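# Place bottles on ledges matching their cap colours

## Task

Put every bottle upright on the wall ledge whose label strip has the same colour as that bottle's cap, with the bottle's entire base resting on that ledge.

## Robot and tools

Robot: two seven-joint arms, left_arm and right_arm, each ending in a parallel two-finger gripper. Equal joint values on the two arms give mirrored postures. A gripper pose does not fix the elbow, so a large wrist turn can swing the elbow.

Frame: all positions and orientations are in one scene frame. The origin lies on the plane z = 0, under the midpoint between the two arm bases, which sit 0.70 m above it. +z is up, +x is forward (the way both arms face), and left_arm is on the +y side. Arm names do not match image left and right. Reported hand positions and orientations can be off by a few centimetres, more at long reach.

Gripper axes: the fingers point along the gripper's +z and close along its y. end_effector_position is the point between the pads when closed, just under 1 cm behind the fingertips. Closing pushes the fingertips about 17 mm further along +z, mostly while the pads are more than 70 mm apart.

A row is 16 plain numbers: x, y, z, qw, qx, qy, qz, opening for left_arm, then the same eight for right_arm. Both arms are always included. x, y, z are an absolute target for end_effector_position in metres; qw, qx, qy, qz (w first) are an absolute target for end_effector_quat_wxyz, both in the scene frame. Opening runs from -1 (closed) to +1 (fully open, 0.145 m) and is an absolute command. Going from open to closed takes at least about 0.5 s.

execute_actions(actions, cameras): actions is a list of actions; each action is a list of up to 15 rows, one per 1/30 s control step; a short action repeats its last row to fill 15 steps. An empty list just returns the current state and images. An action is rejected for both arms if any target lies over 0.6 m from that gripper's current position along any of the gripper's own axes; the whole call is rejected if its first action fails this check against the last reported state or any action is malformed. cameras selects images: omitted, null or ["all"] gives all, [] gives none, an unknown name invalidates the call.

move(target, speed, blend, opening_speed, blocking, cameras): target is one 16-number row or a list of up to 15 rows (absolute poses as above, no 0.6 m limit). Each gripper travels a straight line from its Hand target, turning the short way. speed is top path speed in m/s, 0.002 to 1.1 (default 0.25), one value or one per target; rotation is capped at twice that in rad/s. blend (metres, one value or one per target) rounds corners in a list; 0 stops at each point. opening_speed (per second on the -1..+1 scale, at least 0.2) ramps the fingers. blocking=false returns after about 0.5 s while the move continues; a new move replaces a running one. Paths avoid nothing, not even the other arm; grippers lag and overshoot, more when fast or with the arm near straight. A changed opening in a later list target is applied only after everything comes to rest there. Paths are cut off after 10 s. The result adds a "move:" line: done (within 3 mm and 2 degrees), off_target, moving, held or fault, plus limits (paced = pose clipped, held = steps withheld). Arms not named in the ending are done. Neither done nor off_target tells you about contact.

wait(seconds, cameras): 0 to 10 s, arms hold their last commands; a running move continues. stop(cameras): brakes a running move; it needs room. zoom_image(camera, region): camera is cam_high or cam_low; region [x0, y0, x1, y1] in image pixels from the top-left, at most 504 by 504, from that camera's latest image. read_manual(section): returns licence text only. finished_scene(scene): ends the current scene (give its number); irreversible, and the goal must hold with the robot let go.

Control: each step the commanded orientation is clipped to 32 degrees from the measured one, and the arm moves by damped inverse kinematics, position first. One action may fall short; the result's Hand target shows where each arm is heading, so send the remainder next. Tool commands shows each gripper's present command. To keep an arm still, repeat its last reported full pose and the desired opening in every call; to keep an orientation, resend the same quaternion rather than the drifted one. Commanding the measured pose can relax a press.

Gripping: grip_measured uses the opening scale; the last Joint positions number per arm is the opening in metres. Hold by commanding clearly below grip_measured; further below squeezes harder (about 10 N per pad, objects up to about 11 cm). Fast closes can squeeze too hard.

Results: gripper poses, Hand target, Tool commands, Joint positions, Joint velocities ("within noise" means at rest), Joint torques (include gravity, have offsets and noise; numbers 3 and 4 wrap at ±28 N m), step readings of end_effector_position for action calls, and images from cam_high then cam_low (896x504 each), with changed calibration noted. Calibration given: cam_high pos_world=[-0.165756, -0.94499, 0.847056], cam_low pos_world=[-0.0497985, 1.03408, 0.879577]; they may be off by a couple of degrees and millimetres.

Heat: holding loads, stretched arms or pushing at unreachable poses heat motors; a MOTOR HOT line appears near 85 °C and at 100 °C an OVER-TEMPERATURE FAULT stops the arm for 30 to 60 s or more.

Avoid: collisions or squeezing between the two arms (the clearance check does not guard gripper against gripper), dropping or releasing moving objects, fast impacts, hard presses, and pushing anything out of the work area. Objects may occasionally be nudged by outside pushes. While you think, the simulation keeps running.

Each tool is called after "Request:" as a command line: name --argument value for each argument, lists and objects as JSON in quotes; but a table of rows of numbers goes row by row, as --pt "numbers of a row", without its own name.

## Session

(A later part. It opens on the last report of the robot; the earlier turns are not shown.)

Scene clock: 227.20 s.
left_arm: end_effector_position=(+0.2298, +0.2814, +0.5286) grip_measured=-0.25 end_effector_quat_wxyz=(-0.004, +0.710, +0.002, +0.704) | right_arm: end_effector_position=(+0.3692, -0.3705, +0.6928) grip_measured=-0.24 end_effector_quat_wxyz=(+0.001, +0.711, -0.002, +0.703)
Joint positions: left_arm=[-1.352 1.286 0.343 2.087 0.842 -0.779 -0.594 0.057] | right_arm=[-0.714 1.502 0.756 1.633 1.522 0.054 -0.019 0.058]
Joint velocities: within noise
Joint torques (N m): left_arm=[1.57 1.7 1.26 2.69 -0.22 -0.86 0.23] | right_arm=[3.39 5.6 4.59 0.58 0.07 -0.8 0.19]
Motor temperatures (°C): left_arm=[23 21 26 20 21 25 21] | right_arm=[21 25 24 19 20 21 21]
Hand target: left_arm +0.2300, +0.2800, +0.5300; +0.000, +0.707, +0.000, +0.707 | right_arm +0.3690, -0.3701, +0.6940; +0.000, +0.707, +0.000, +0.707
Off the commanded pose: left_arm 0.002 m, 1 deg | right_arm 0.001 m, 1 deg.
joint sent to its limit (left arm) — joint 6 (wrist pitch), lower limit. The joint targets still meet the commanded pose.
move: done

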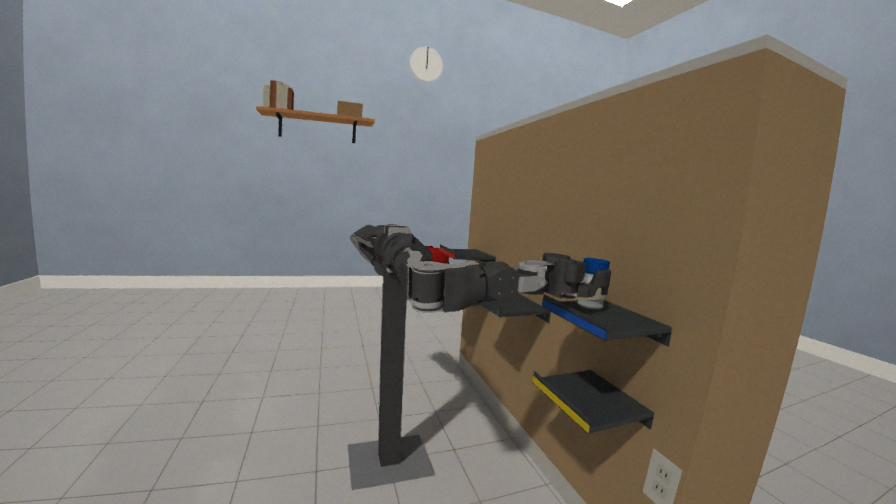

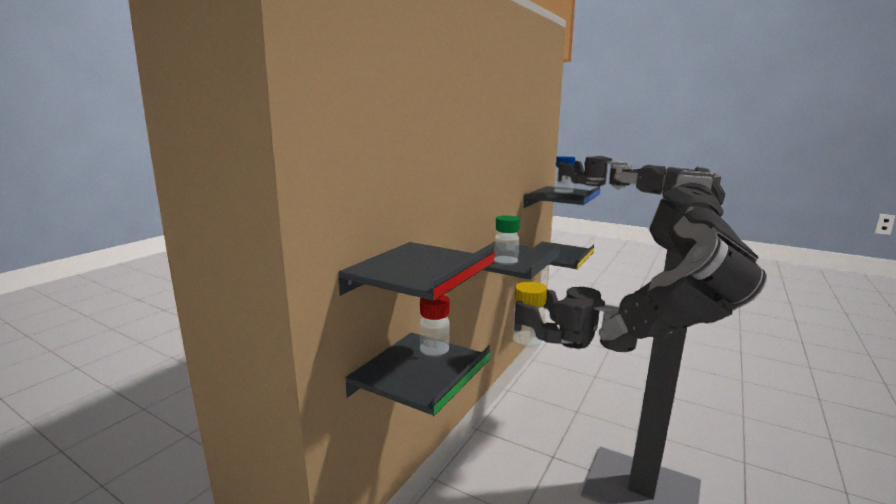

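Request:
move --pt "0.20 0.24 0.48 0 0.7071 0 0.7071 -0.6 0.369 -0.37 0.690 0 0.7071 0 0.7071 -0.6" --speed 0.15 --cameras '[]'

Request:
move --pt "0.20 0.15 0.56 0 0.7071 0 0.7071 -0.6 0.369 -0.37 0.686 0 0.7071 0 0.7071 -0.6" --speed 0.15 --cameras '[]'

Request:
zoom_image --camera "cam_high" --region '[520, 200, 680, 360]'

Scene clock: 239.17 s.
left_arm: end_effector_position=(+0.1993, +0.2399, +0.4788) grip_measured=-0.25 end_effector_quat_wxyz=(+0.000, +0.710, +0.003, +0.704) | right_arm: end_effector_position=(+0.3691, -0.3705, +0.6887) grip_measured=-0.24 end_effector_quat_wxyz=(+0.001, +0.711, -0.002, +0.703)
Joint positions: left_arm=[-0.9 0.988 -0.214 2 0.478 -0.708 -0.641 0.057] | right_arm=[-0.734 1.502 0.756 1.633 1.522 0.034 -0.019 0.058]
Joint velocities: within noise
Joint torques (N m): left_arm=[0.01 3.49 1.44 3.44 -0.27 -0.73 0.16] | right_arm=[3.34 5.68 4.55 0.44 0.07 -0.8 0.17]
Motor temperatures (°C): left_arm=[22 21 25 21 21 25 21] | right_arm=[21 25 24 19 20 21 21]
Hand target: left_arm +0.2000, +0.2399, +0.4800; +0.000, +0.707, +0.000, +0.707 | right_arm +0.3690, -0.3701, +0.6900; +0.000, +0.707, +0.000, +0.707
Off the commanded pose: left_arm 0.001 m, 1 deg | right_arm 0.001 m, 1 deg.
move: done
No camera images: "cameras" was empty.

Scene clock: 240.40 s.
left_arm: end_effector_position=(+0.2000, +0.1494, +0.5580) grip_measured=-0.25 end_effector_quat_wxyz=(+0.001, +0.688, -0.001, +0.726) | right_arm: end_effector_position=(+0.3690, -0.3704, +0.6860) grip_measured=-0.24 end_effector_quat_wxyz=(+0.001, +0.709, -0.002, +0.706)
Joint positions: left_arm=[-0.781 0.729 -0.401 2.43 0.126 -0.18 -0.78 0.057] | right_arm=[-0.752 1.502 0.756 1.633 1.522 0.009 -0.018 0.058]
Joint velocities: within noise
Joint torques (N m): left_arm=[-0.33 1.23 0.29 5.61 -0.44 -0.6 0] | right_arm=[3.07 5.89 4.33 0.47 0.08 -0.68 0.14]
Motor temperatures (°C): left_arm=[22 21 25 21 21 25 21] | right_arm=[21 25 24 19 20 21 21]
Hand target: left_arm +0.2002, +0.1499, +0.5595; +0.000, +0.685, +0.000, +0.728 | right_arm +0.3690, -0.3700, +0.6859; +0.000, +0.707, +0.000, +0.707
Off the commanded pose: left_arm 0.002 m, 3 deg | right_arm 0.000 m, 0 deg.
joint sent to its limit (left arm) — joint 4 (elbow), upper limit, where the elbow is as bent as it goes. The joint targets are off in orientation, not in position.
move: off_target (left_arm)
No camera images: "cameras" was empty.

Scaled by 3.150 from the camera's 896x504 image, which has a finer 1280x720 frame.

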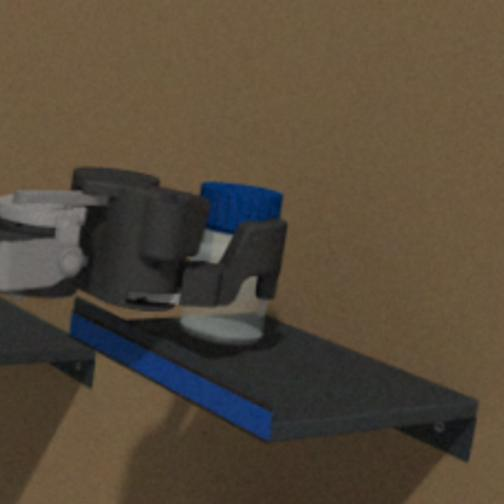

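Request:
move --pt "0.26 0.03 0.64 0 0.7071 0 0.7071 -0.6 0.369 -0.37 0.683 0 0.7071 0 0.7071 -0.6" --speed 0.15

Request:
zoom_image --camera "cam_high" --region '[520, 200, 680, 360]'

Request:
zoom_image --camera "cam_low" --region '[440, 120, 640, 280]'

Scene clock: 254.17 s.
left_arm: end_effector_position=(+0.2599, +0.0293, +0.6387) grip_measured=-0.25 end_effector_quat_wxyz=(+0.003, +0.701, +0.002, +0.713) | right_arm: end_effector_position=(+0.3689, -0.3707, +0.6857) grip_measured=-0.24 end_effector_quat_wxyz=(+0.001, +0.704, -0.002, +0.710)
Joint positions: left_arm=[-0.117 -0.163 -0.837 2.348 -0.29 0.782 -0.62 0.057] | right_arm=[-0.763 1.502 0.756 1.632 1.522 -0.014 -0.018 0.058]
Joint velocities: within noise
Joint torques (N m): left_arm=[2.49 -3.02 -0.69 4.56 -0.23 -0.52 0.24] | right_arm=[2.57 6.11 4.11 0.32 0.1 -0.45 0.17]
Motor temperatures (°C): left_arm=[21 21 24 22 22 25 21] | right_arm=[21 25 24 19 20 21 21]
Hand target: left_arm +0.2599, +0.0300, +0.6397; +0.002, +0.700, +0.002, +0.714 | right_arm +0.3690, -0.3701, +0.6830; +0.000, +0.707, +0.000, +0.707
Off the commanded pose: left_arm 0.001 m, 1 deg | right_arm 0.003 m, 1 deg.
joint sent to its limit (left arm) — joint 2 (shoulder roll), lower limit; joint 6 (wrist pitch), upper limit. The joint targets still meet the commanded pose.
move: done

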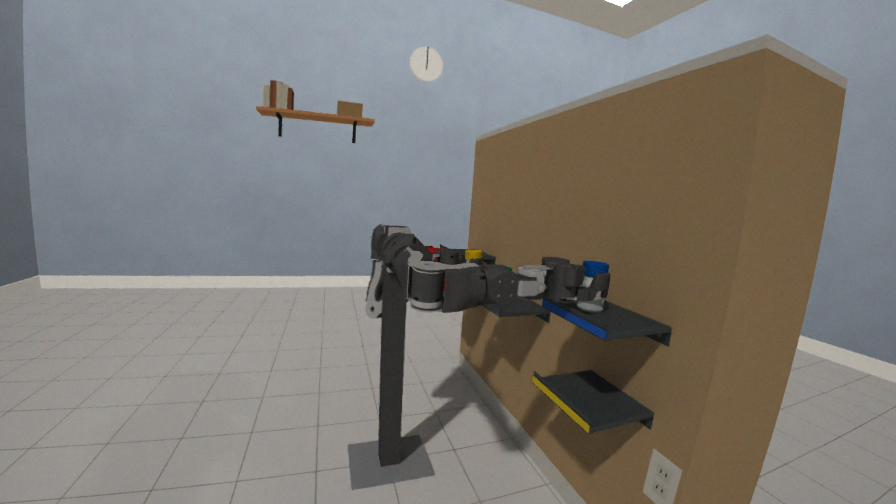

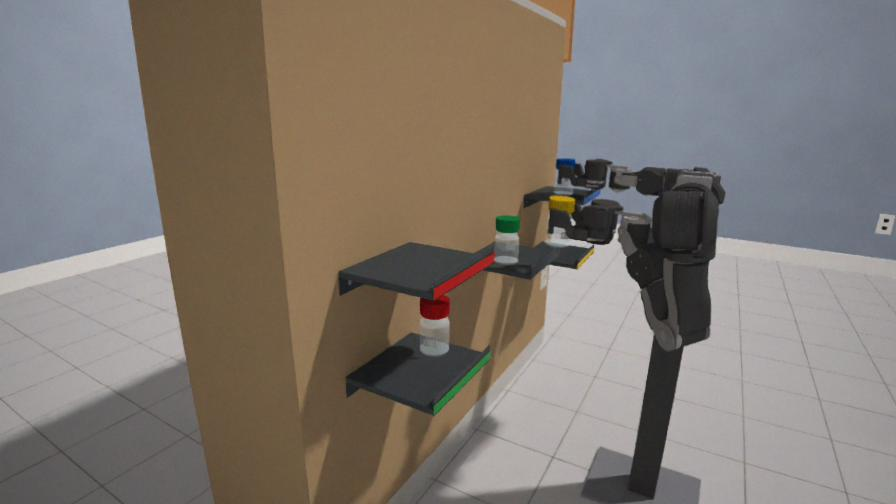

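Scaled by 3.150 from the camera's 896x504 image, which has a finer 1280x720 frame.

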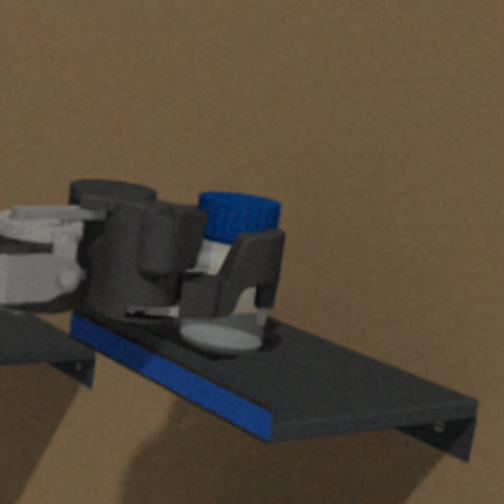

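Scaled by 2.520 from the camera's 896x504 image, which has a finer 1280x720 frame.

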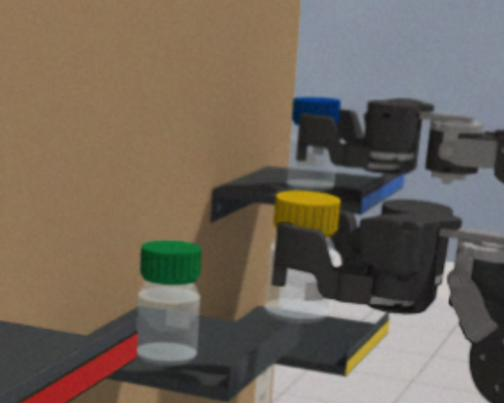

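Request:
move --pt "0.27 -0.02 0.645 0 0.7071 0 0.7071 -0.6 0.369 -0.37 0.6855 0 0.7071 0 0.7071 -0.6" --pt "0.28 -0.045 0.645 0 0.7071 0 0.7071 -0.6 0.369 -0.37 0.6855 0 0.7071 0 0.7071 0.15" --pt "0.385 -0.058 0.64 0 0.7071 0 0.7071 -0.6 0.24 -0.34 0.69 0 0.7071 0 0.7071 0.15" --speed '[0.1,0.1,0.15]' --opening_speed 1.0

Request:
zoom_image --camera "cam_high" --region '[440, 220, 600, 350]'

Request:
zoom_image --camera "cam_low" --region '[440, 150, 600, 280]'

Scene clock: 274.53 s.
left_arm: end_effector_position=(+0.3849, -0.0571, +0.6383) grip_measured=-0.25 end_effector_quat_wxyz=(-0.002, +0.710, +0.001, +0.704) | right_arm: end_effector_position=(+0.2401, -0.3404, +0.6895) grip_measured=+0.15 end_effector_quat_wxyz=(+0.001, +0.707, -0.002, +0.707)
Joint positions: left_arm=[0.767 -0.151 -0.981 1.551 0.629 0.484 -1.199 0.057] | right_arm=[-0.966 0.822 1.287 2.181 1.333 0.368 0.12 0.087]
Joint velocities: within noise
Joint torques (N m): left_arm=[8.82 -3.26 1.01 3.81 -0.44 -0.48 0.19] | right_arm=[-0.15 4.02 4.33 1.16 0.28 -0.32 0.17]
Motor temperatures (°C): left_arm=[22 21 23 22 22 25 21] | right_arm=[21 25 24 19 20 21 21]
Hand target: left_arm +0.3850, -0.0580, +0.6400; +0.000, +0.707, +0.000, +0.707 | right_arm +0.2400, -0.3400, +0.6899; +0.000, +0.707, +0.000, +0.707
Off the commanded pose: left_arm 0.002 m, 1 deg | right_arm 0.001 m, 0 deg.
move: done

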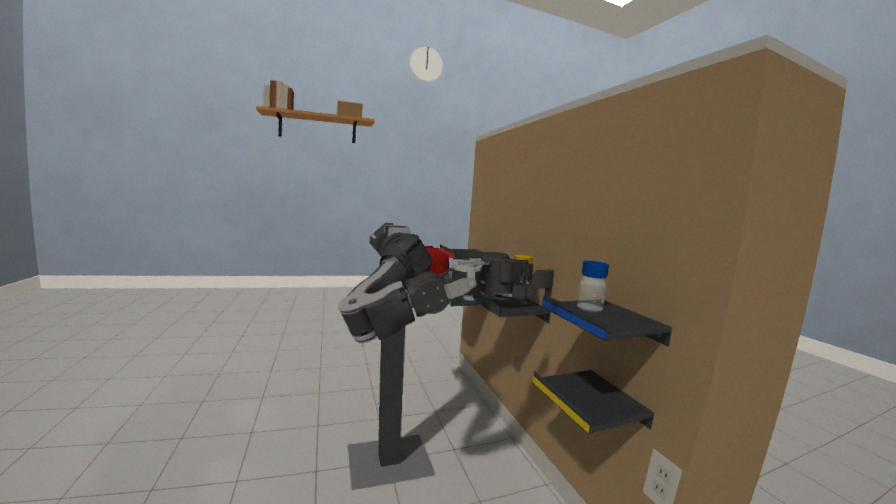

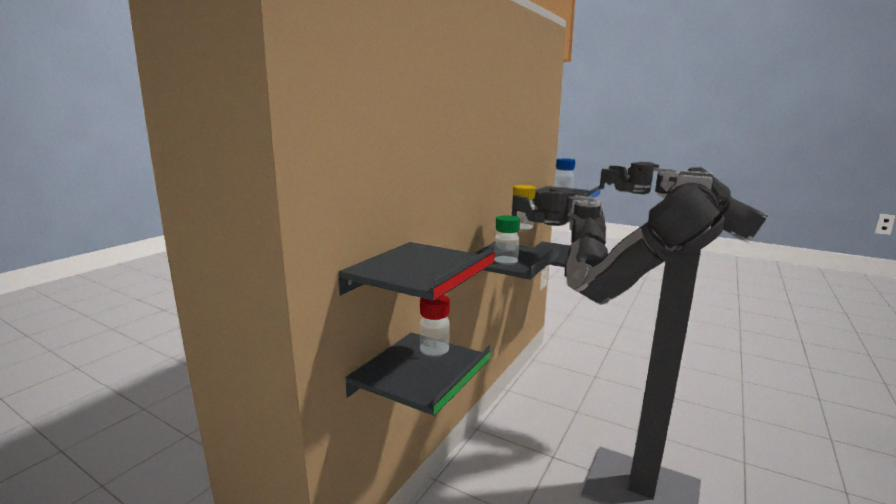

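Scaled by 3.150 from the camera's 896x504 image, which has a finer 1280x720 frame.

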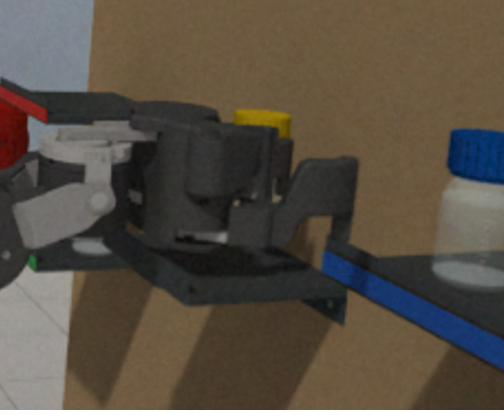

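Scaled by 3.150 from the camera's 896x504 image, which has a finer 1280x720 frame.

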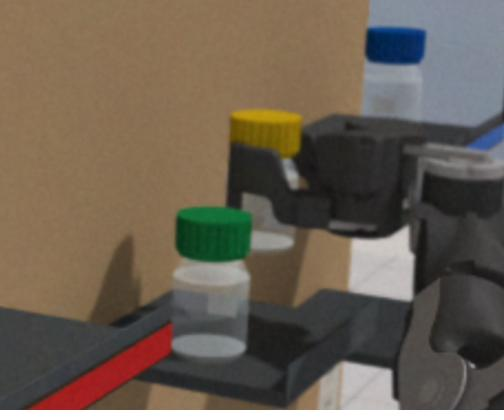

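Request:
move --pt "0.385 -0.058 0.61 0 0.7071 0 0.7071 -0.6 0.22 -0.28 0.55 0 0.7071 0 0.7071 0.15" --pt "0.385 -0.058 0.60 0 0.7071 0 0.7071 -0.6 0.20 -0.25 0.48 0 0.7071 0 0.7071 0.15" --speed '[0.2,0.15]'

Request:
zoom_image --camera "cam_high" --region '[440, 220, 600, 350]'

Request:
zoom_image --camera "cam_low" --region '[440, 150, 600, 280]'

Scene clock: 291.30 s.
left_arm: end_effector_position=(+0.3846, -0.0585, +0.6013) grip_measured=-0.25 end_effector_quat_wxyz=(+0.002, +0.708, +0.001, +0.706) | right_arm: end_effector_position=(+0.1998, -0.2509, +0.4793) grip_measured=+0.15 end_effector_quat_wxyz=(+0.001, +0.708, -0.003, +0.706)
Joint positions: left_arm=[0.728 -0.098 -1.077 1.489 0.625 0.321 -1.194 0.057] | right_arm=[-0.879 0.319 0.291 1.976 0.467 -0.393 0.133 0.087]
Joint velocities: within noise
Joint torques (N m): left_arm=[7.66 -2.52 0.98 3.48 -0.5 -0.49 0.16] | right_arm=[-1.07 2.28 1.48 3.77 0.11 -0.55 0.13]
Motor temperatures (°C): left_arm=[24 22 23 22 22 25 21] | right_arm=[21 24 24 19 20 21 21]
Hand target: left_arm +0.3850, -0.0580, +0.6000; +0.000, +0.707, +0.000, +0.707 | right_arm +0.2000, -0.2500, +0.4800; +0.000, +0.707, +0.000, +0.707
Off the commanded pose: left_arm 0.001 m, 0 deg | right_arm 0.001 m, 0 deg.
move: done

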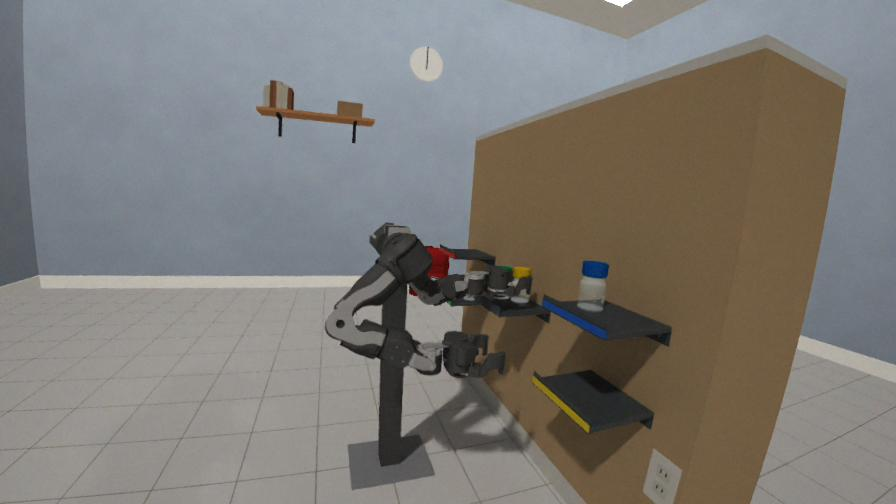

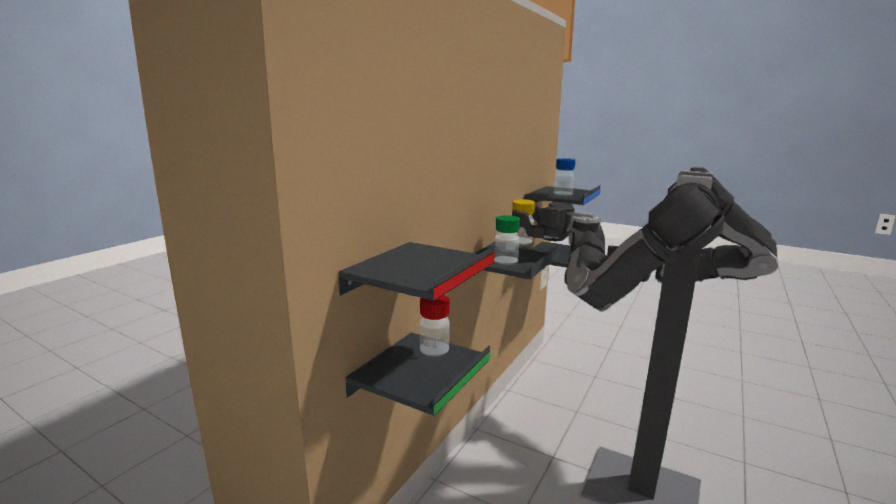

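Scaled by 3.150 from the camera's 896x504 image, which has a finer 1280x720 frame.

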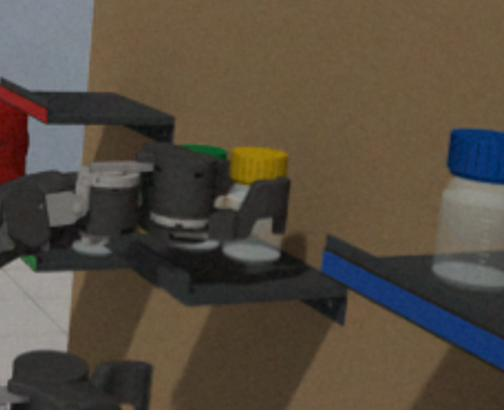

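Scaled by 3.150 from the camera's 896x504 image, which has a finer 1280x720 frame.

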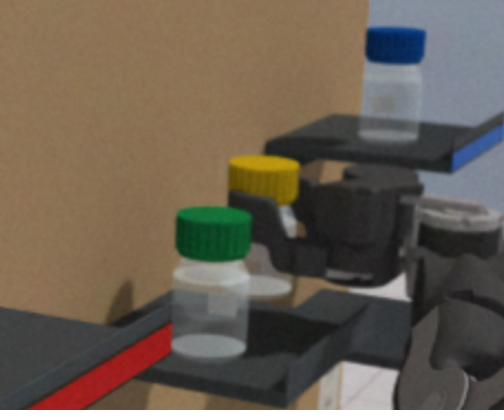

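Request:
move --pt "0.385 -0.058 0.592 0 0.7071 0 0.7071 -0.6 0.20 -0.25 0.48 0 0.7071 0 0.7071 0.15" --speed 0.03 --cameras '[]'

Request:
move --pt "0.385 -0.058 0.587 0 0.7071 0 0.7071 -0.6 0.20 -0.25 0.48 0 0.7071 0 0.7071 0.15" --speed 0.03 --cameras '[]'

Request:
move --pt "0.385 -0.058 0.583 0 0.7071 0 0.7071 -0.6 0.20 -0.25 0.48 0 0.7071 0 0.7071 0.15" --speed 0.03

Request:
zoom_image --camera "cam_high" --region '[440, 220, 600, 350]'

Scene clock: 302.87 s.
left_arm: end_effector_position=(+0.3847, -0.0585, +0.5935) grip_measured=-0.25 end_effector_quat_wxyz=(+0.002, +0.708, +0.001, +0.706) | right_arm: end_effector_position=(+0.1998, -0.2508, +0.4793) grip_measured=+0.15 end_effector_quat_wxyz=(+0.001, +0.708, -0.003, +0.706)
Joint positions: left_arm=[0.723 -0.088 -1.098 1.472 0.627 0.287 -1.194 0.057] | right_arm=[-0.879 0.32 0.291 1.976 0.467 -0.393 0.133 0.087]
Joint velocities: within noise
Joint torques (N m): left_arm=[7.56 -2.55 1.02 3.52 -0.51 -0.48 0.15] | right_arm=[-1.07 2.44 1.47 3.81 0.13 -0.53 0.12]
Motor temperatures (°C): left_arm=[25 22 23 22 22 25 21] | right_arm=[21 24 23 19 20 21 21]
Hand target: left_arm +0.3850, -0.0580, +0.5921; +0.000, +0.707, +0.000, +0.707 | right_arm +0.2000, -0.2500, +0.4800; +0.000, +0.707, +0.000, +0.707
Off the commanded pose: left_arm 0.002 m, 0 deg | right_arm 0.001 m, 0 deg.
move: done
No camera images: "cameras" was empty.

Scene clock: 303.60 s.
left_arm: end_effector_position=(+0.3847, -0.0587, +0.5886) grip_measured=-0.25 end_effector_quat_wxyz=(+0.002, +0.708, +0.001, +0.706) | right_arm: end_effector_position=(+0.1998, -0.2508, +0.4793) grip_measured=+0.15 end_effector_quat_wxyz=(+0.001, +0.708, -0.003, +0.706)
Joint positions: left_arm=[0.721 -0.083 -1.112 1.461 0.628 0.265 -1.194 0.057] | right_arm=[-0.879 0.32 0.291 1.976 0.467 -0.393 0.133 0.087]
Joint velocities: within noise
Joint torques (N m): left_arm=[7.45 -2.49 1.02 3.48 -0.47 -0.47 0.14] | right_arm=[-0.99 2.39 1.46 3.86 0.13 -0.54 0.11]
Motor temperatures (°C): left_arm=[25 22 23 22 22 25 21] | right_arm=[21 24 23 19 20 21 21]
Hand target: left_arm +0.3850, -0.0580, +0.5870; +0.000, +0.707, +0.000, +0.707 | right_arm +0.2000, -0.2500, +0.4800; +0.000, +0.707, +0.000, +0.707
Off the commanded pose: left_arm 0.002 m, 0 deg | right_arm 0.001 m, 0 deg.
move: done
No camera images: "cameras" was empty.

Scene clock: 304.30 s.
left_arm: end_effector_position=(+0.3847, -0.0587, +0.5848) grip_measured=-0.25 end_effector_quat_wxyz=(+0.002, +0.708, +0.001, +0.706) | right_arm: end_effector_position=(+0.1998, -0.2508, +0.4793) grip_measured=+0.15 end_effector_quat_wxyz=(+0.001, +0.708, -0.003, +0.706)
Joint positions: left_arm=[0.72 -0.079 -1.122 1.452 0.63 0.247 -1.194 0.057] | right_arm=[-0.879 0.32 0.291 1.976 0.467 -0.393 0.133 0.087]
Joint velocities: within noise
Joint torques (N m): left_arm=[7.42 -2.49 1.05 3.47 -0.54 -0.5 0.12] | right_arm=[-1.04 2.28 1.37 3.79 0.13 -0.55 0.1]
Motor temperatures (°C): left_arm=[25 22 23 22 22 25 21] | right_arm=[21 24 23 19 20 21 21]
Hand target: left_arm +0.3850, -0.0580, +0.5830; +0.000, +0.707, +0.000, +0.707 | right_arm +0.2000, -0.2500, +0.4800; +0.000, +0.707, +0.000, +0.707
Off the commanded pose: left_arm 0.002 m, 0 deg | right_arm 0.001 m, 0 deg.
move: done

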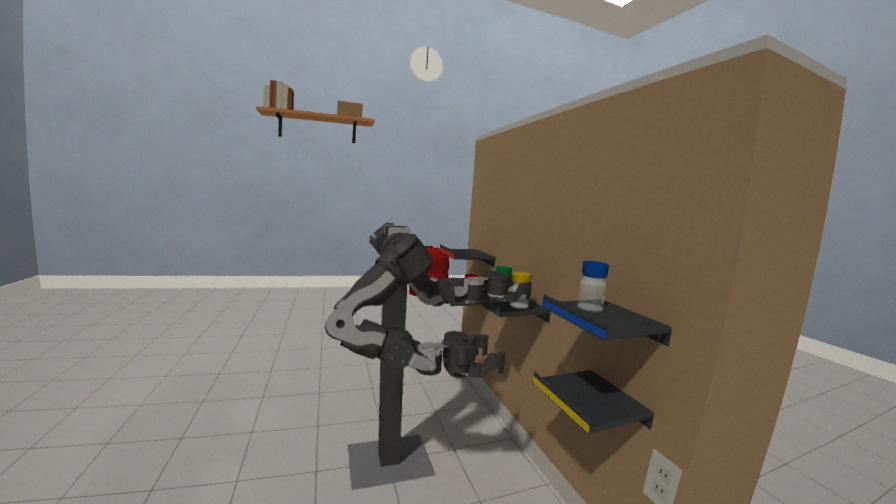

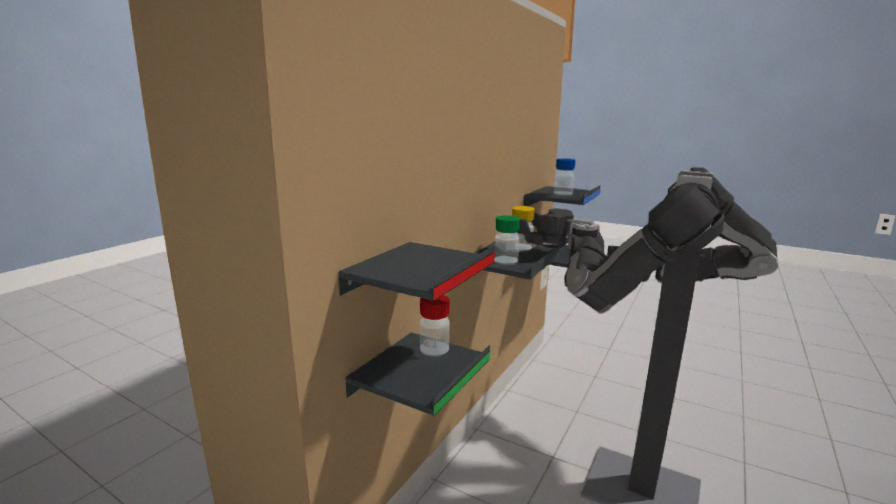

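Scaled by 3.150 from the camera's 896x504 image, which has a finer 1280x720 frame.

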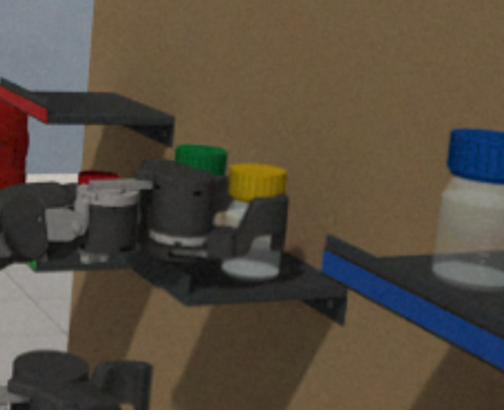

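Request:
move --pt "0.385 -0.058 0.579 0 0.7071 0 0.7071 -0.6 0.20 -0.25 0.48 0 0.7071 0 0.7071 0.15" --speed 0.03 --cameras '[]'

Request:
move --pt "0.385 -0.058 0.575 0 0.7071 0 0.7071 -0.6 0.20 -0.25 0.48 0 0.7071 0 0.7071 0.15" --speed 0.03

Request:
zoom_image --camera "cam_low" --region '[440, 150, 600, 280]'

Request:
zoom_image --camera "cam_high" --region '[440, 250, 560, 330]'

Scene clock: 319.73 s.
left_arm: end_effector_position=(+0.3848, -0.0586, +0.5820) grip_measured=-0.25 end_effector_quat_wxyz=(+0.002, +0.707, +0.002, +0.708) | right_arm: end_effector_position=(+0.1998, -0.2508, +0.4793) grip_measured=+0.15 end_effector_quat_wxyz=(+0.001, +0.708, -0.003, +0.706)
Joint positions: left_arm=[0.718 -0.075 -1.131 1.443 0.628 0.229 -1.194 0.057] | right_arm=[-0.879 0.32 0.291 1.976 0.467 -0.393 0.133 0.087]
Joint velocities: within noise
Joint torques (N m): left_arm=[7.03 -2.44 0.94 3.26 -0.46 -0.47 0.14] | right_arm=[-1.07 2.36 1.46 3.79 0.15 -0.54 0.09]
Motor temperatures (°C): left_arm=[25 22 23 22 22 25 21] | right_arm=[21 24 23 20 20 21 21]
Hand target: left_arm +0.3850, -0.0580, +0.5790; +0.000, +0.707, +0.000, +0.707 | right_arm +0.2000, -0.2500, +0.4800; +0.000, +0.707, +0.000, +0.707
Off the commanded pose: left_arm 0.003 m, 0 deg | right_arm 0.001 m, 0 deg.
move: done
No camera images: "cameras" was empty.

Scene clock: 320.53 s.
left_arm: end_effector_position=(+0.3848, -0.0584, +0.5817) grip_measured=-0.25 end_effector_quat_wxyz=(+0.002, +0.701, +0.003, +0.713) | right_arm: end_effector_position=(+0.1998, -0.2508, +0.4793) grip_measured=+0.15 end_effector_quat_wxyz=(+0.001, +0.708, -0.003, +0.706)
Joint positions: left_arm=[0.714 -0.075 -1.135 1.436 0.611 0.213 -1.191 0.057] | right_arm=[-0.879 0.32 0.291 1.976 0.467 -0.393 0.133 0.087]
Joint velocities: within noise
Joint torques (N m): left_arm=[5.95 -2.36 1.14 2.8 -0.19 -0.32 0.22] | right_arm=[-1.12 2.47 1.44 3.88 0.12 -0.56 0.11]
Motor temperatures (°C): left_arm=[25 22 23 22 22 25 21] | right_arm=[21 24 23 20 20 21 21]
Hand target: left_arm +0.3849, -0.0579, +0.5750; +0.000, +0.707, +0.000, +0.707 | right_arm +0.2000, -0.2500, +0.4800; +0.000, +0.707, +0.000, +0.707
Off the commanded pose: left_arm 0.007 m, 1 deg | right_arm 0.001 m, 0 deg.
move: off_target (left_arm)

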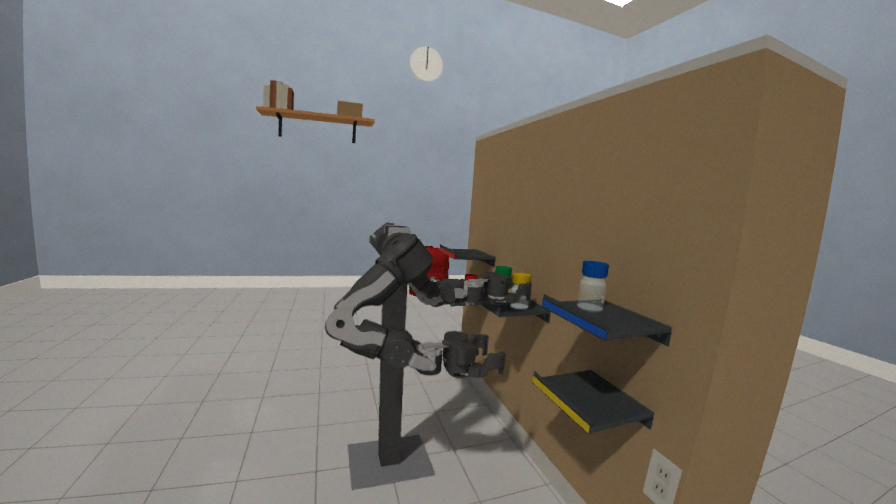

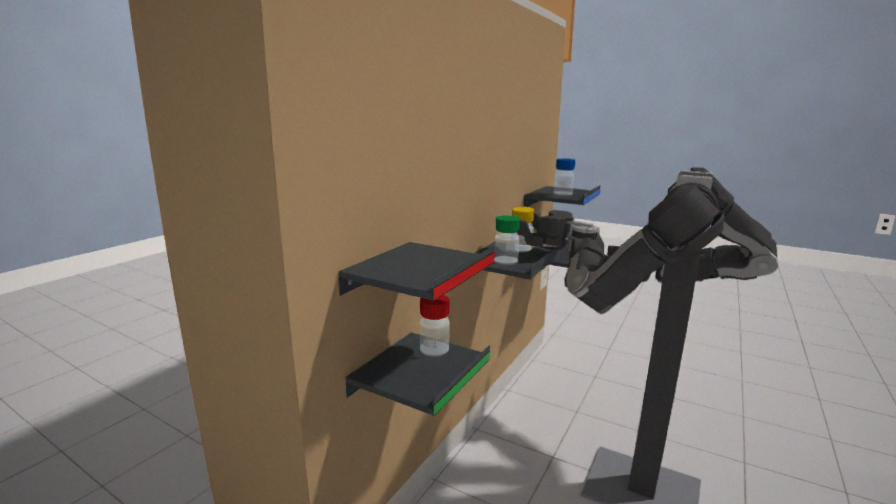

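Scaled by 3.150 from the camera's 896x504 image, which has a finer 1280x720 frame.

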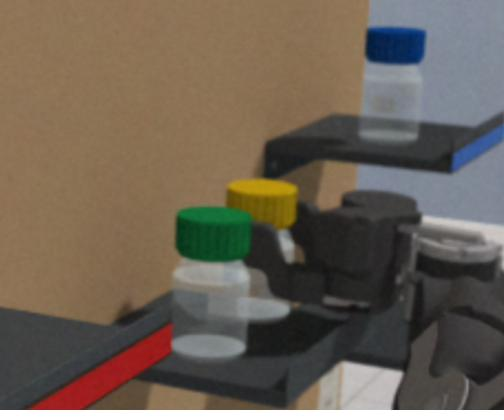

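Scaled by 4.200 from the camera's 896x504 image, which has a finer 1280x720 frame.

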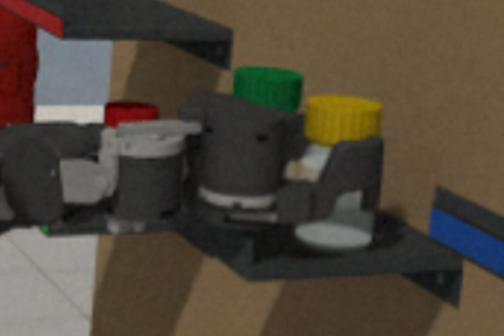

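Request:
move --pt "0.385 -0.058 0.5805 0 0.7071 0 0.7071 -0.6 0.20 -0.25 0.48 0 0.7071 0 0.7071 0.15" --pt "0.385 -0.058 0.5805 0 0.7071 0 0.7071 0.02 0.20 -0.25 0.48 0 0.7071 0 0.7071 0.15" --pt "0.37 -0.058 0.583 0 0.7071 0 0.7071 0.02 0.20 -0.25 0.48 0 0.7071 0 0.7071 0.15" --pt "0.26 -0.04 0.59 0 0.7071 0 0.7071 0.02 0.20 -0.25 0.48 0 0.7071 0 0.7071 0.15" --speed '[0.03,0.05,0.06,0.15]' --blend '[0,0,0.01,0]' --opening_speed 0.6

Request:
zoom_image --camera "cam_low" --region '[440, 150, 600, 280]'

Request:
zoom_image --camera "cam_high" --region '[440, 250, 560, 330]'

Scene clock: 356.73 s.
left_arm: end_effector_position=(+0.2596, -0.0419, +0.5910) grip_measured=+0.02 end_effector_quat_wxyz=(+0.005, +0.707, -0.001, +0.708) | right_arm: end_effector_position=(+0.1998, -0.2508, +0.4793) grip_measured=+0.15 end_effector_quat_wxyz=(+0.001, +0.708, -0.003, +0.706)
Joint positions: left_arm=[0.405 -0.004 -1.334 1.97 0.439 0.457 -1.513 0.077] | right_arm=[-0.879 0.32 0.291 1.976 0.467 -0.393 0.133 0.087]
Joint velocities: within noise
Joint torques (N m): left_arm=[3.86 -2.52 1.13 4.31 -0.43 -0.03 -0.03] | right_arm=[-1.09 2.47 1.4 3.88 0.13 -0.54 0.12]
Motor temperatures (°C): left_arm=[24 22 23 22 22 24 21] | right_arm=[21 24 22 20 20 21 21]
Hand target: left_arm +0.2600, -0.0400, +0.5900; +0.000, +0.707, +0.000, +0.707 | right_arm +0.2000, -0.2500, +0.4800; +0.000, +0.707, +0.000, +0.707
Off the commanded pose: left_arm 0.002 m, 1 deg | right_arm 0.001 m, 0 deg.
move: done; blend cut to 0.0076 m at target 3

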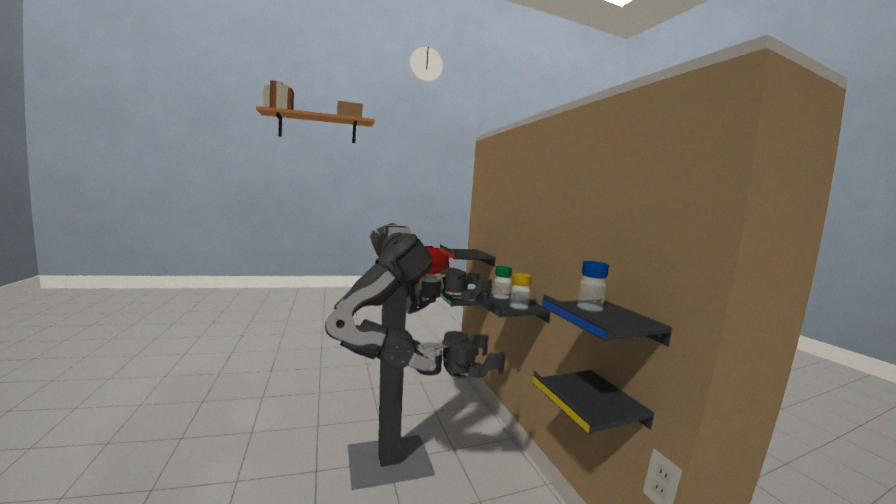

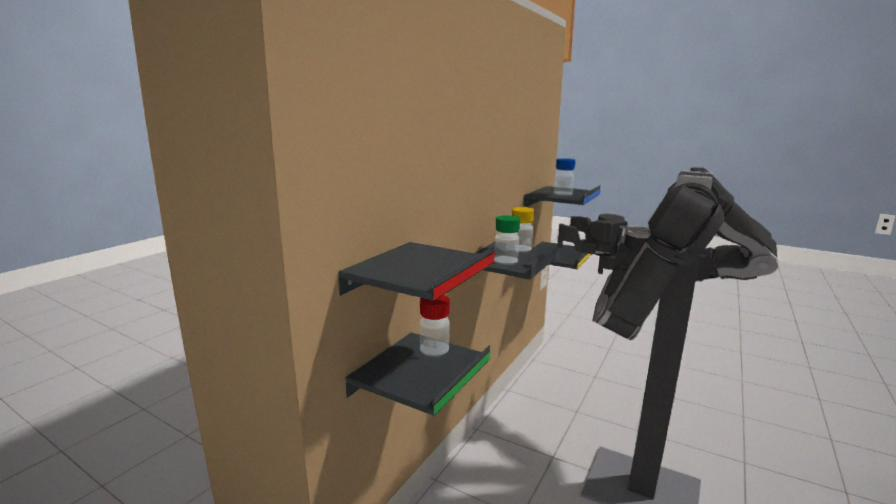

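Scaled by 3.150 from the camera's 896x504 image, which has a finer 1280x720 frame.

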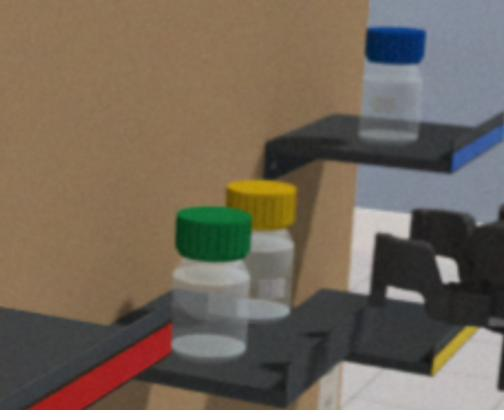

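Scaled by 4.200 from the camera's 896x504 image, which has a finer 1280x720 frame.

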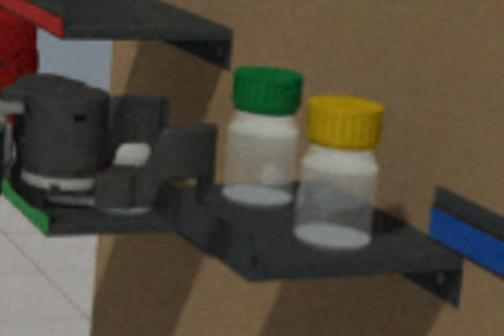

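Request:
move --pt "0.21 0.10 0.54 0 0.7071 0 0.7071 0.3 0.20 -0.25 0.48 0 0.7071 0 0.7071 0.02" --pt "0.21 0.24 0.46 0 0.7071 0 0.7071 0.3 0.20 -0.18 0.54 0 0.7071 0 0.7071 0.02" --pt "0.25 0.325 0.50 0 0.7071 0 0.7071 0.3 0.25 -0.06 0.61 0 0.7071 0 0.7071 0.02" --speed 0.2 --blend 0.02

Request:
zoom_image --camera "cam_low" --region '[400, 170, 640, 370]'

Request:
zoom_image --camera "cam_high" --region '[420, 210, 560, 330]'

Scene clock: 376.73 s.
left_arm: end_effector_position=(+0.2507, +0.3250, +0.5012) grip_measured=+0.30 end_effector_quat_wxyz=(-0.001, +0.706, +0.000, +0.708) | right_arm: end_effector_position=(+0.2497, -0.0596, +0.6115) grip_measured=+0.02 end_effector_quat_wxyz=(-0.002, +0.705, +0.000, +0.709)
Joint positions: left_arm=[-0.955 1.222 0.091 1.78 1.049 -0.788 -0.238 0.098] | right_arm=[-0.435 -0.178 -0.635 2.422 -0.457 0.529 -0.294 0.077]
Joint velocities: within noise
Joint torques (N m): left_arm=[1.23 3.73 1.85 1.85 0.1 -0.63 0.23] | right_arm=[0.7 -1.86 -1.28 3.11 0.03 -0.32 -0.14]
Motor temperatures (°C): left_arm=[23 22 23 22 22 24 21] | right_arm=[21 24 22 21 20 21 21]
Hand target: left_arm +0.2500, +0.3250, +0.5001; +0.000, +0.707, +0.000, +0.707 | right_arm +0.2500, -0.0600, +0.6100; +0.000, +0.707, +0.000, +0.707
Off the commanded pose: left_arm 0.001 m, 0 deg | right_arm 0.002 m, 0 deg.
joint read past its limit (left arm) — joint 6 (wrist pitch), lower limit.
joint read past its limit (right arm) — joint 2 (shoulder roll), lower limit.
joint sent to its limit (left arm) — joint 6 (wrist pitch), lower limit. The joint targets still meet the commanded pose.
joint sent to its limit (right arm) — joint 2 (shoulder roll), lower limit. The joint targets still meet the commanded pose.
move: done; blend cut to 0 m at target 1

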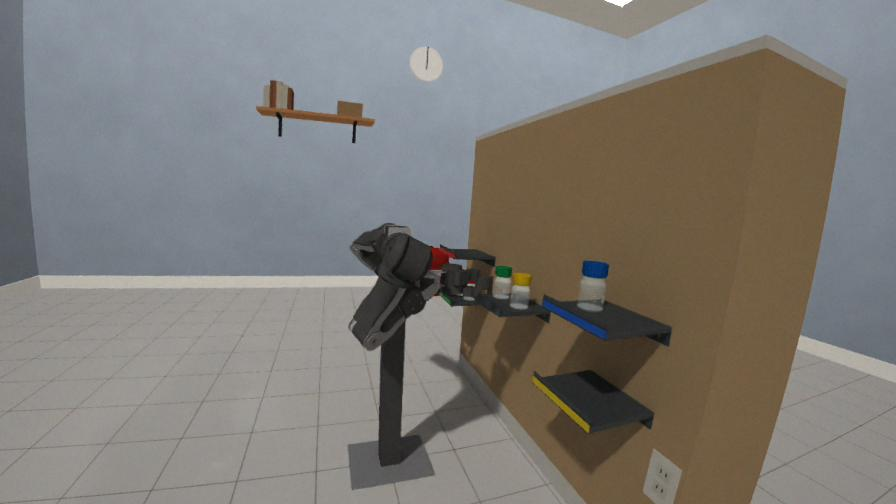

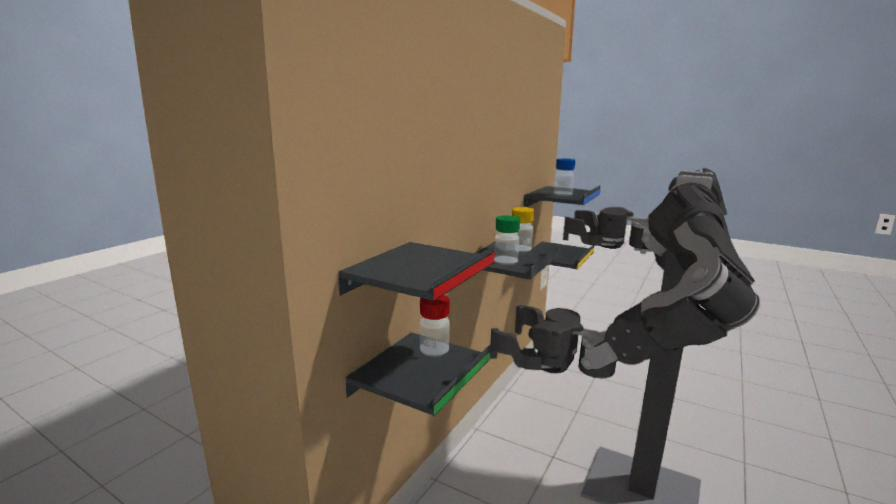

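Scaled by 2.100 from the camera's 896x504 image, which has a finer 1280x720 frame.

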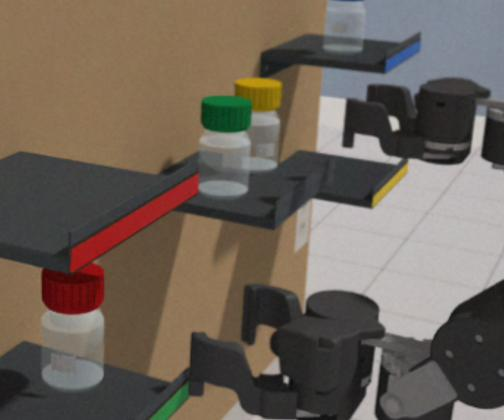

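Scaled by 3.600 from the camera's 896x504 image, which has a finer 1280x720 frame.

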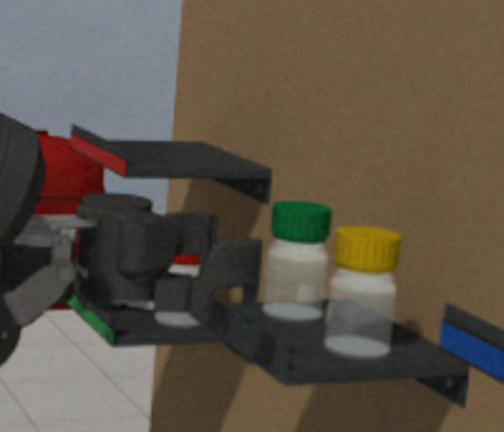

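Request:
move --pt "0.31 0.335 0.498 0 0.7071 0 0.7071 0.3 0.27 -0.063 0.595 0 0.7071 0 0.7071 0.05" --pt "0.390 0.337 0.492 0 0.7071 0 0.7071 0.3 0.370 -0.0635 0.592 0 0.7071 0 0.7071 0.05" --speed 0.12 --blend 0.01

Request:
zoom_image --camera "cam_low" --region '[400, 190, 580, 370]'

Request:
zoom_image --camera "cam_high" --region '[440, 250, 560, 330]'

Scene clock: 399.83 s.
left_arm: end_effector_position=(+0.3907, +0.3380, +0.4958) grip_measured=+0.30 end_effector_quat_wxyz=(-0.001, +0.703, +0.002, +0.711) | right_arm: end_effector_position=(+0.3700, -0.0636, +0.5927) grip_measured=+0.05 end_effector_quat_wxyz=(+0.001, +0.707, +0.000, +0.707)
Joint positions: left_arm=[0.212 0.961 -0.492 1.234 1.049 -0.387 0.012 0.098] | right_arm=[0.132 -0.178 -0.332 1.93 -0.145 0.539 -0.282 0.079]
Joint velocities: within noise
Joint torques (N m): left_arm=[5.6 5.92 1.8 2.06 0.11 -0.54 0.23] | right_arm=[3.6 -1.86 -0.73 3.86 0.03 -0.55 0.09]
Motor temperatures (°C): left_arm=[22 22 23 22 22 25 21] | right_arm=[21 24 22 20 20 21 21]
Hand target: left_arm +0.3900, +0.3369, +0.4921; +0.000, +0.707, +0.000, +0.707 | right_arm +0.3700, -0.0635, +0.5921; +0.000, +0.707, +0.000, +0.707
Off the commanded pose: left_arm 0.004 m, 1 deg | right_arm 0.001 m, 0 deg.
joint read past its limit (right arm) — joint 2 (shoulder roll), lower limit.
move: off_target (left_arm)

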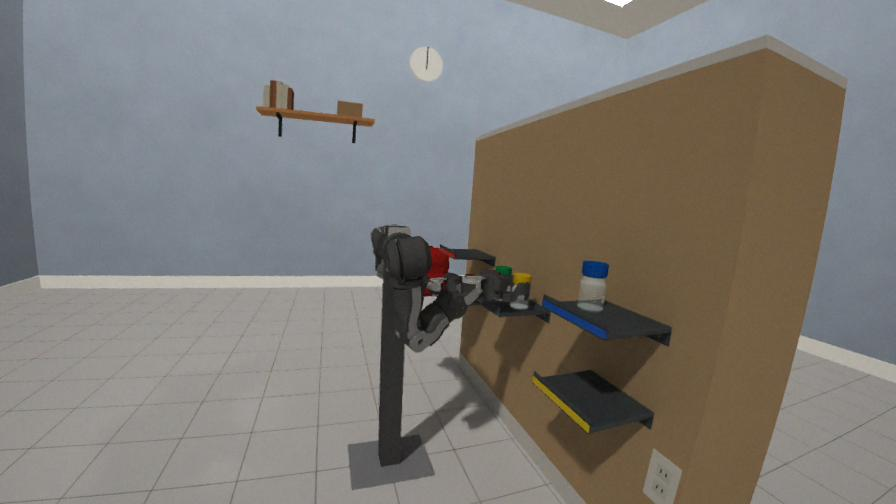

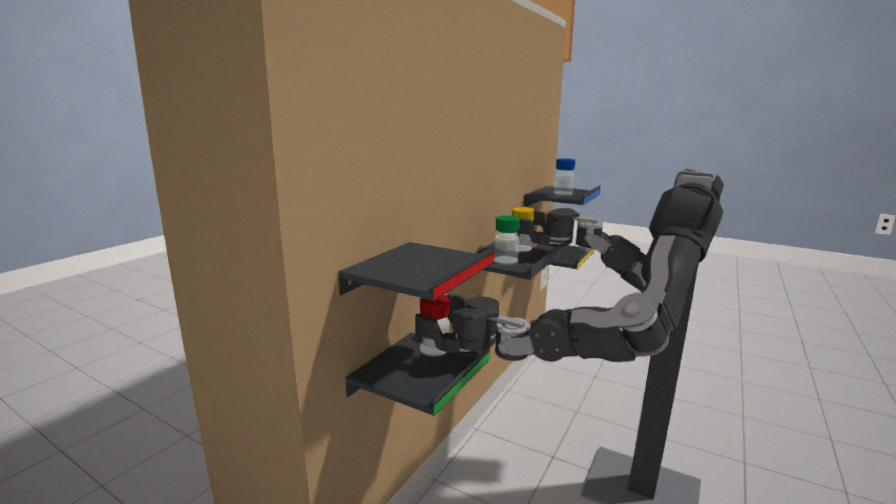

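Scaled by 2.800 from the camera's 896x504 image, which has a finer 1280x720 frame.

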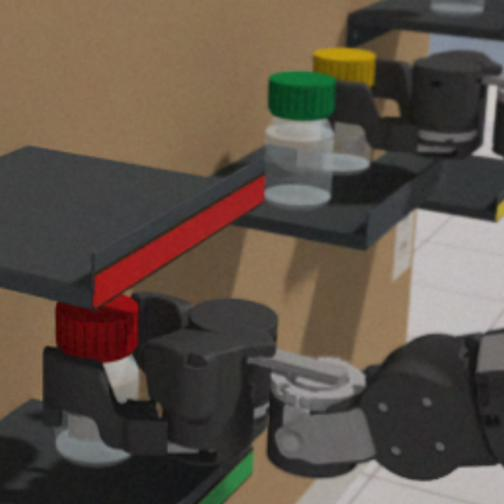

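Scaled by 4.200 from the camera's 896x504 image, which has a finer 1280x720 frame.

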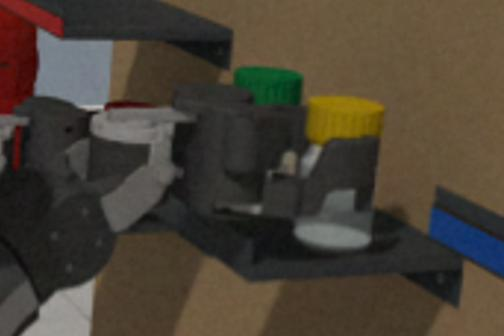

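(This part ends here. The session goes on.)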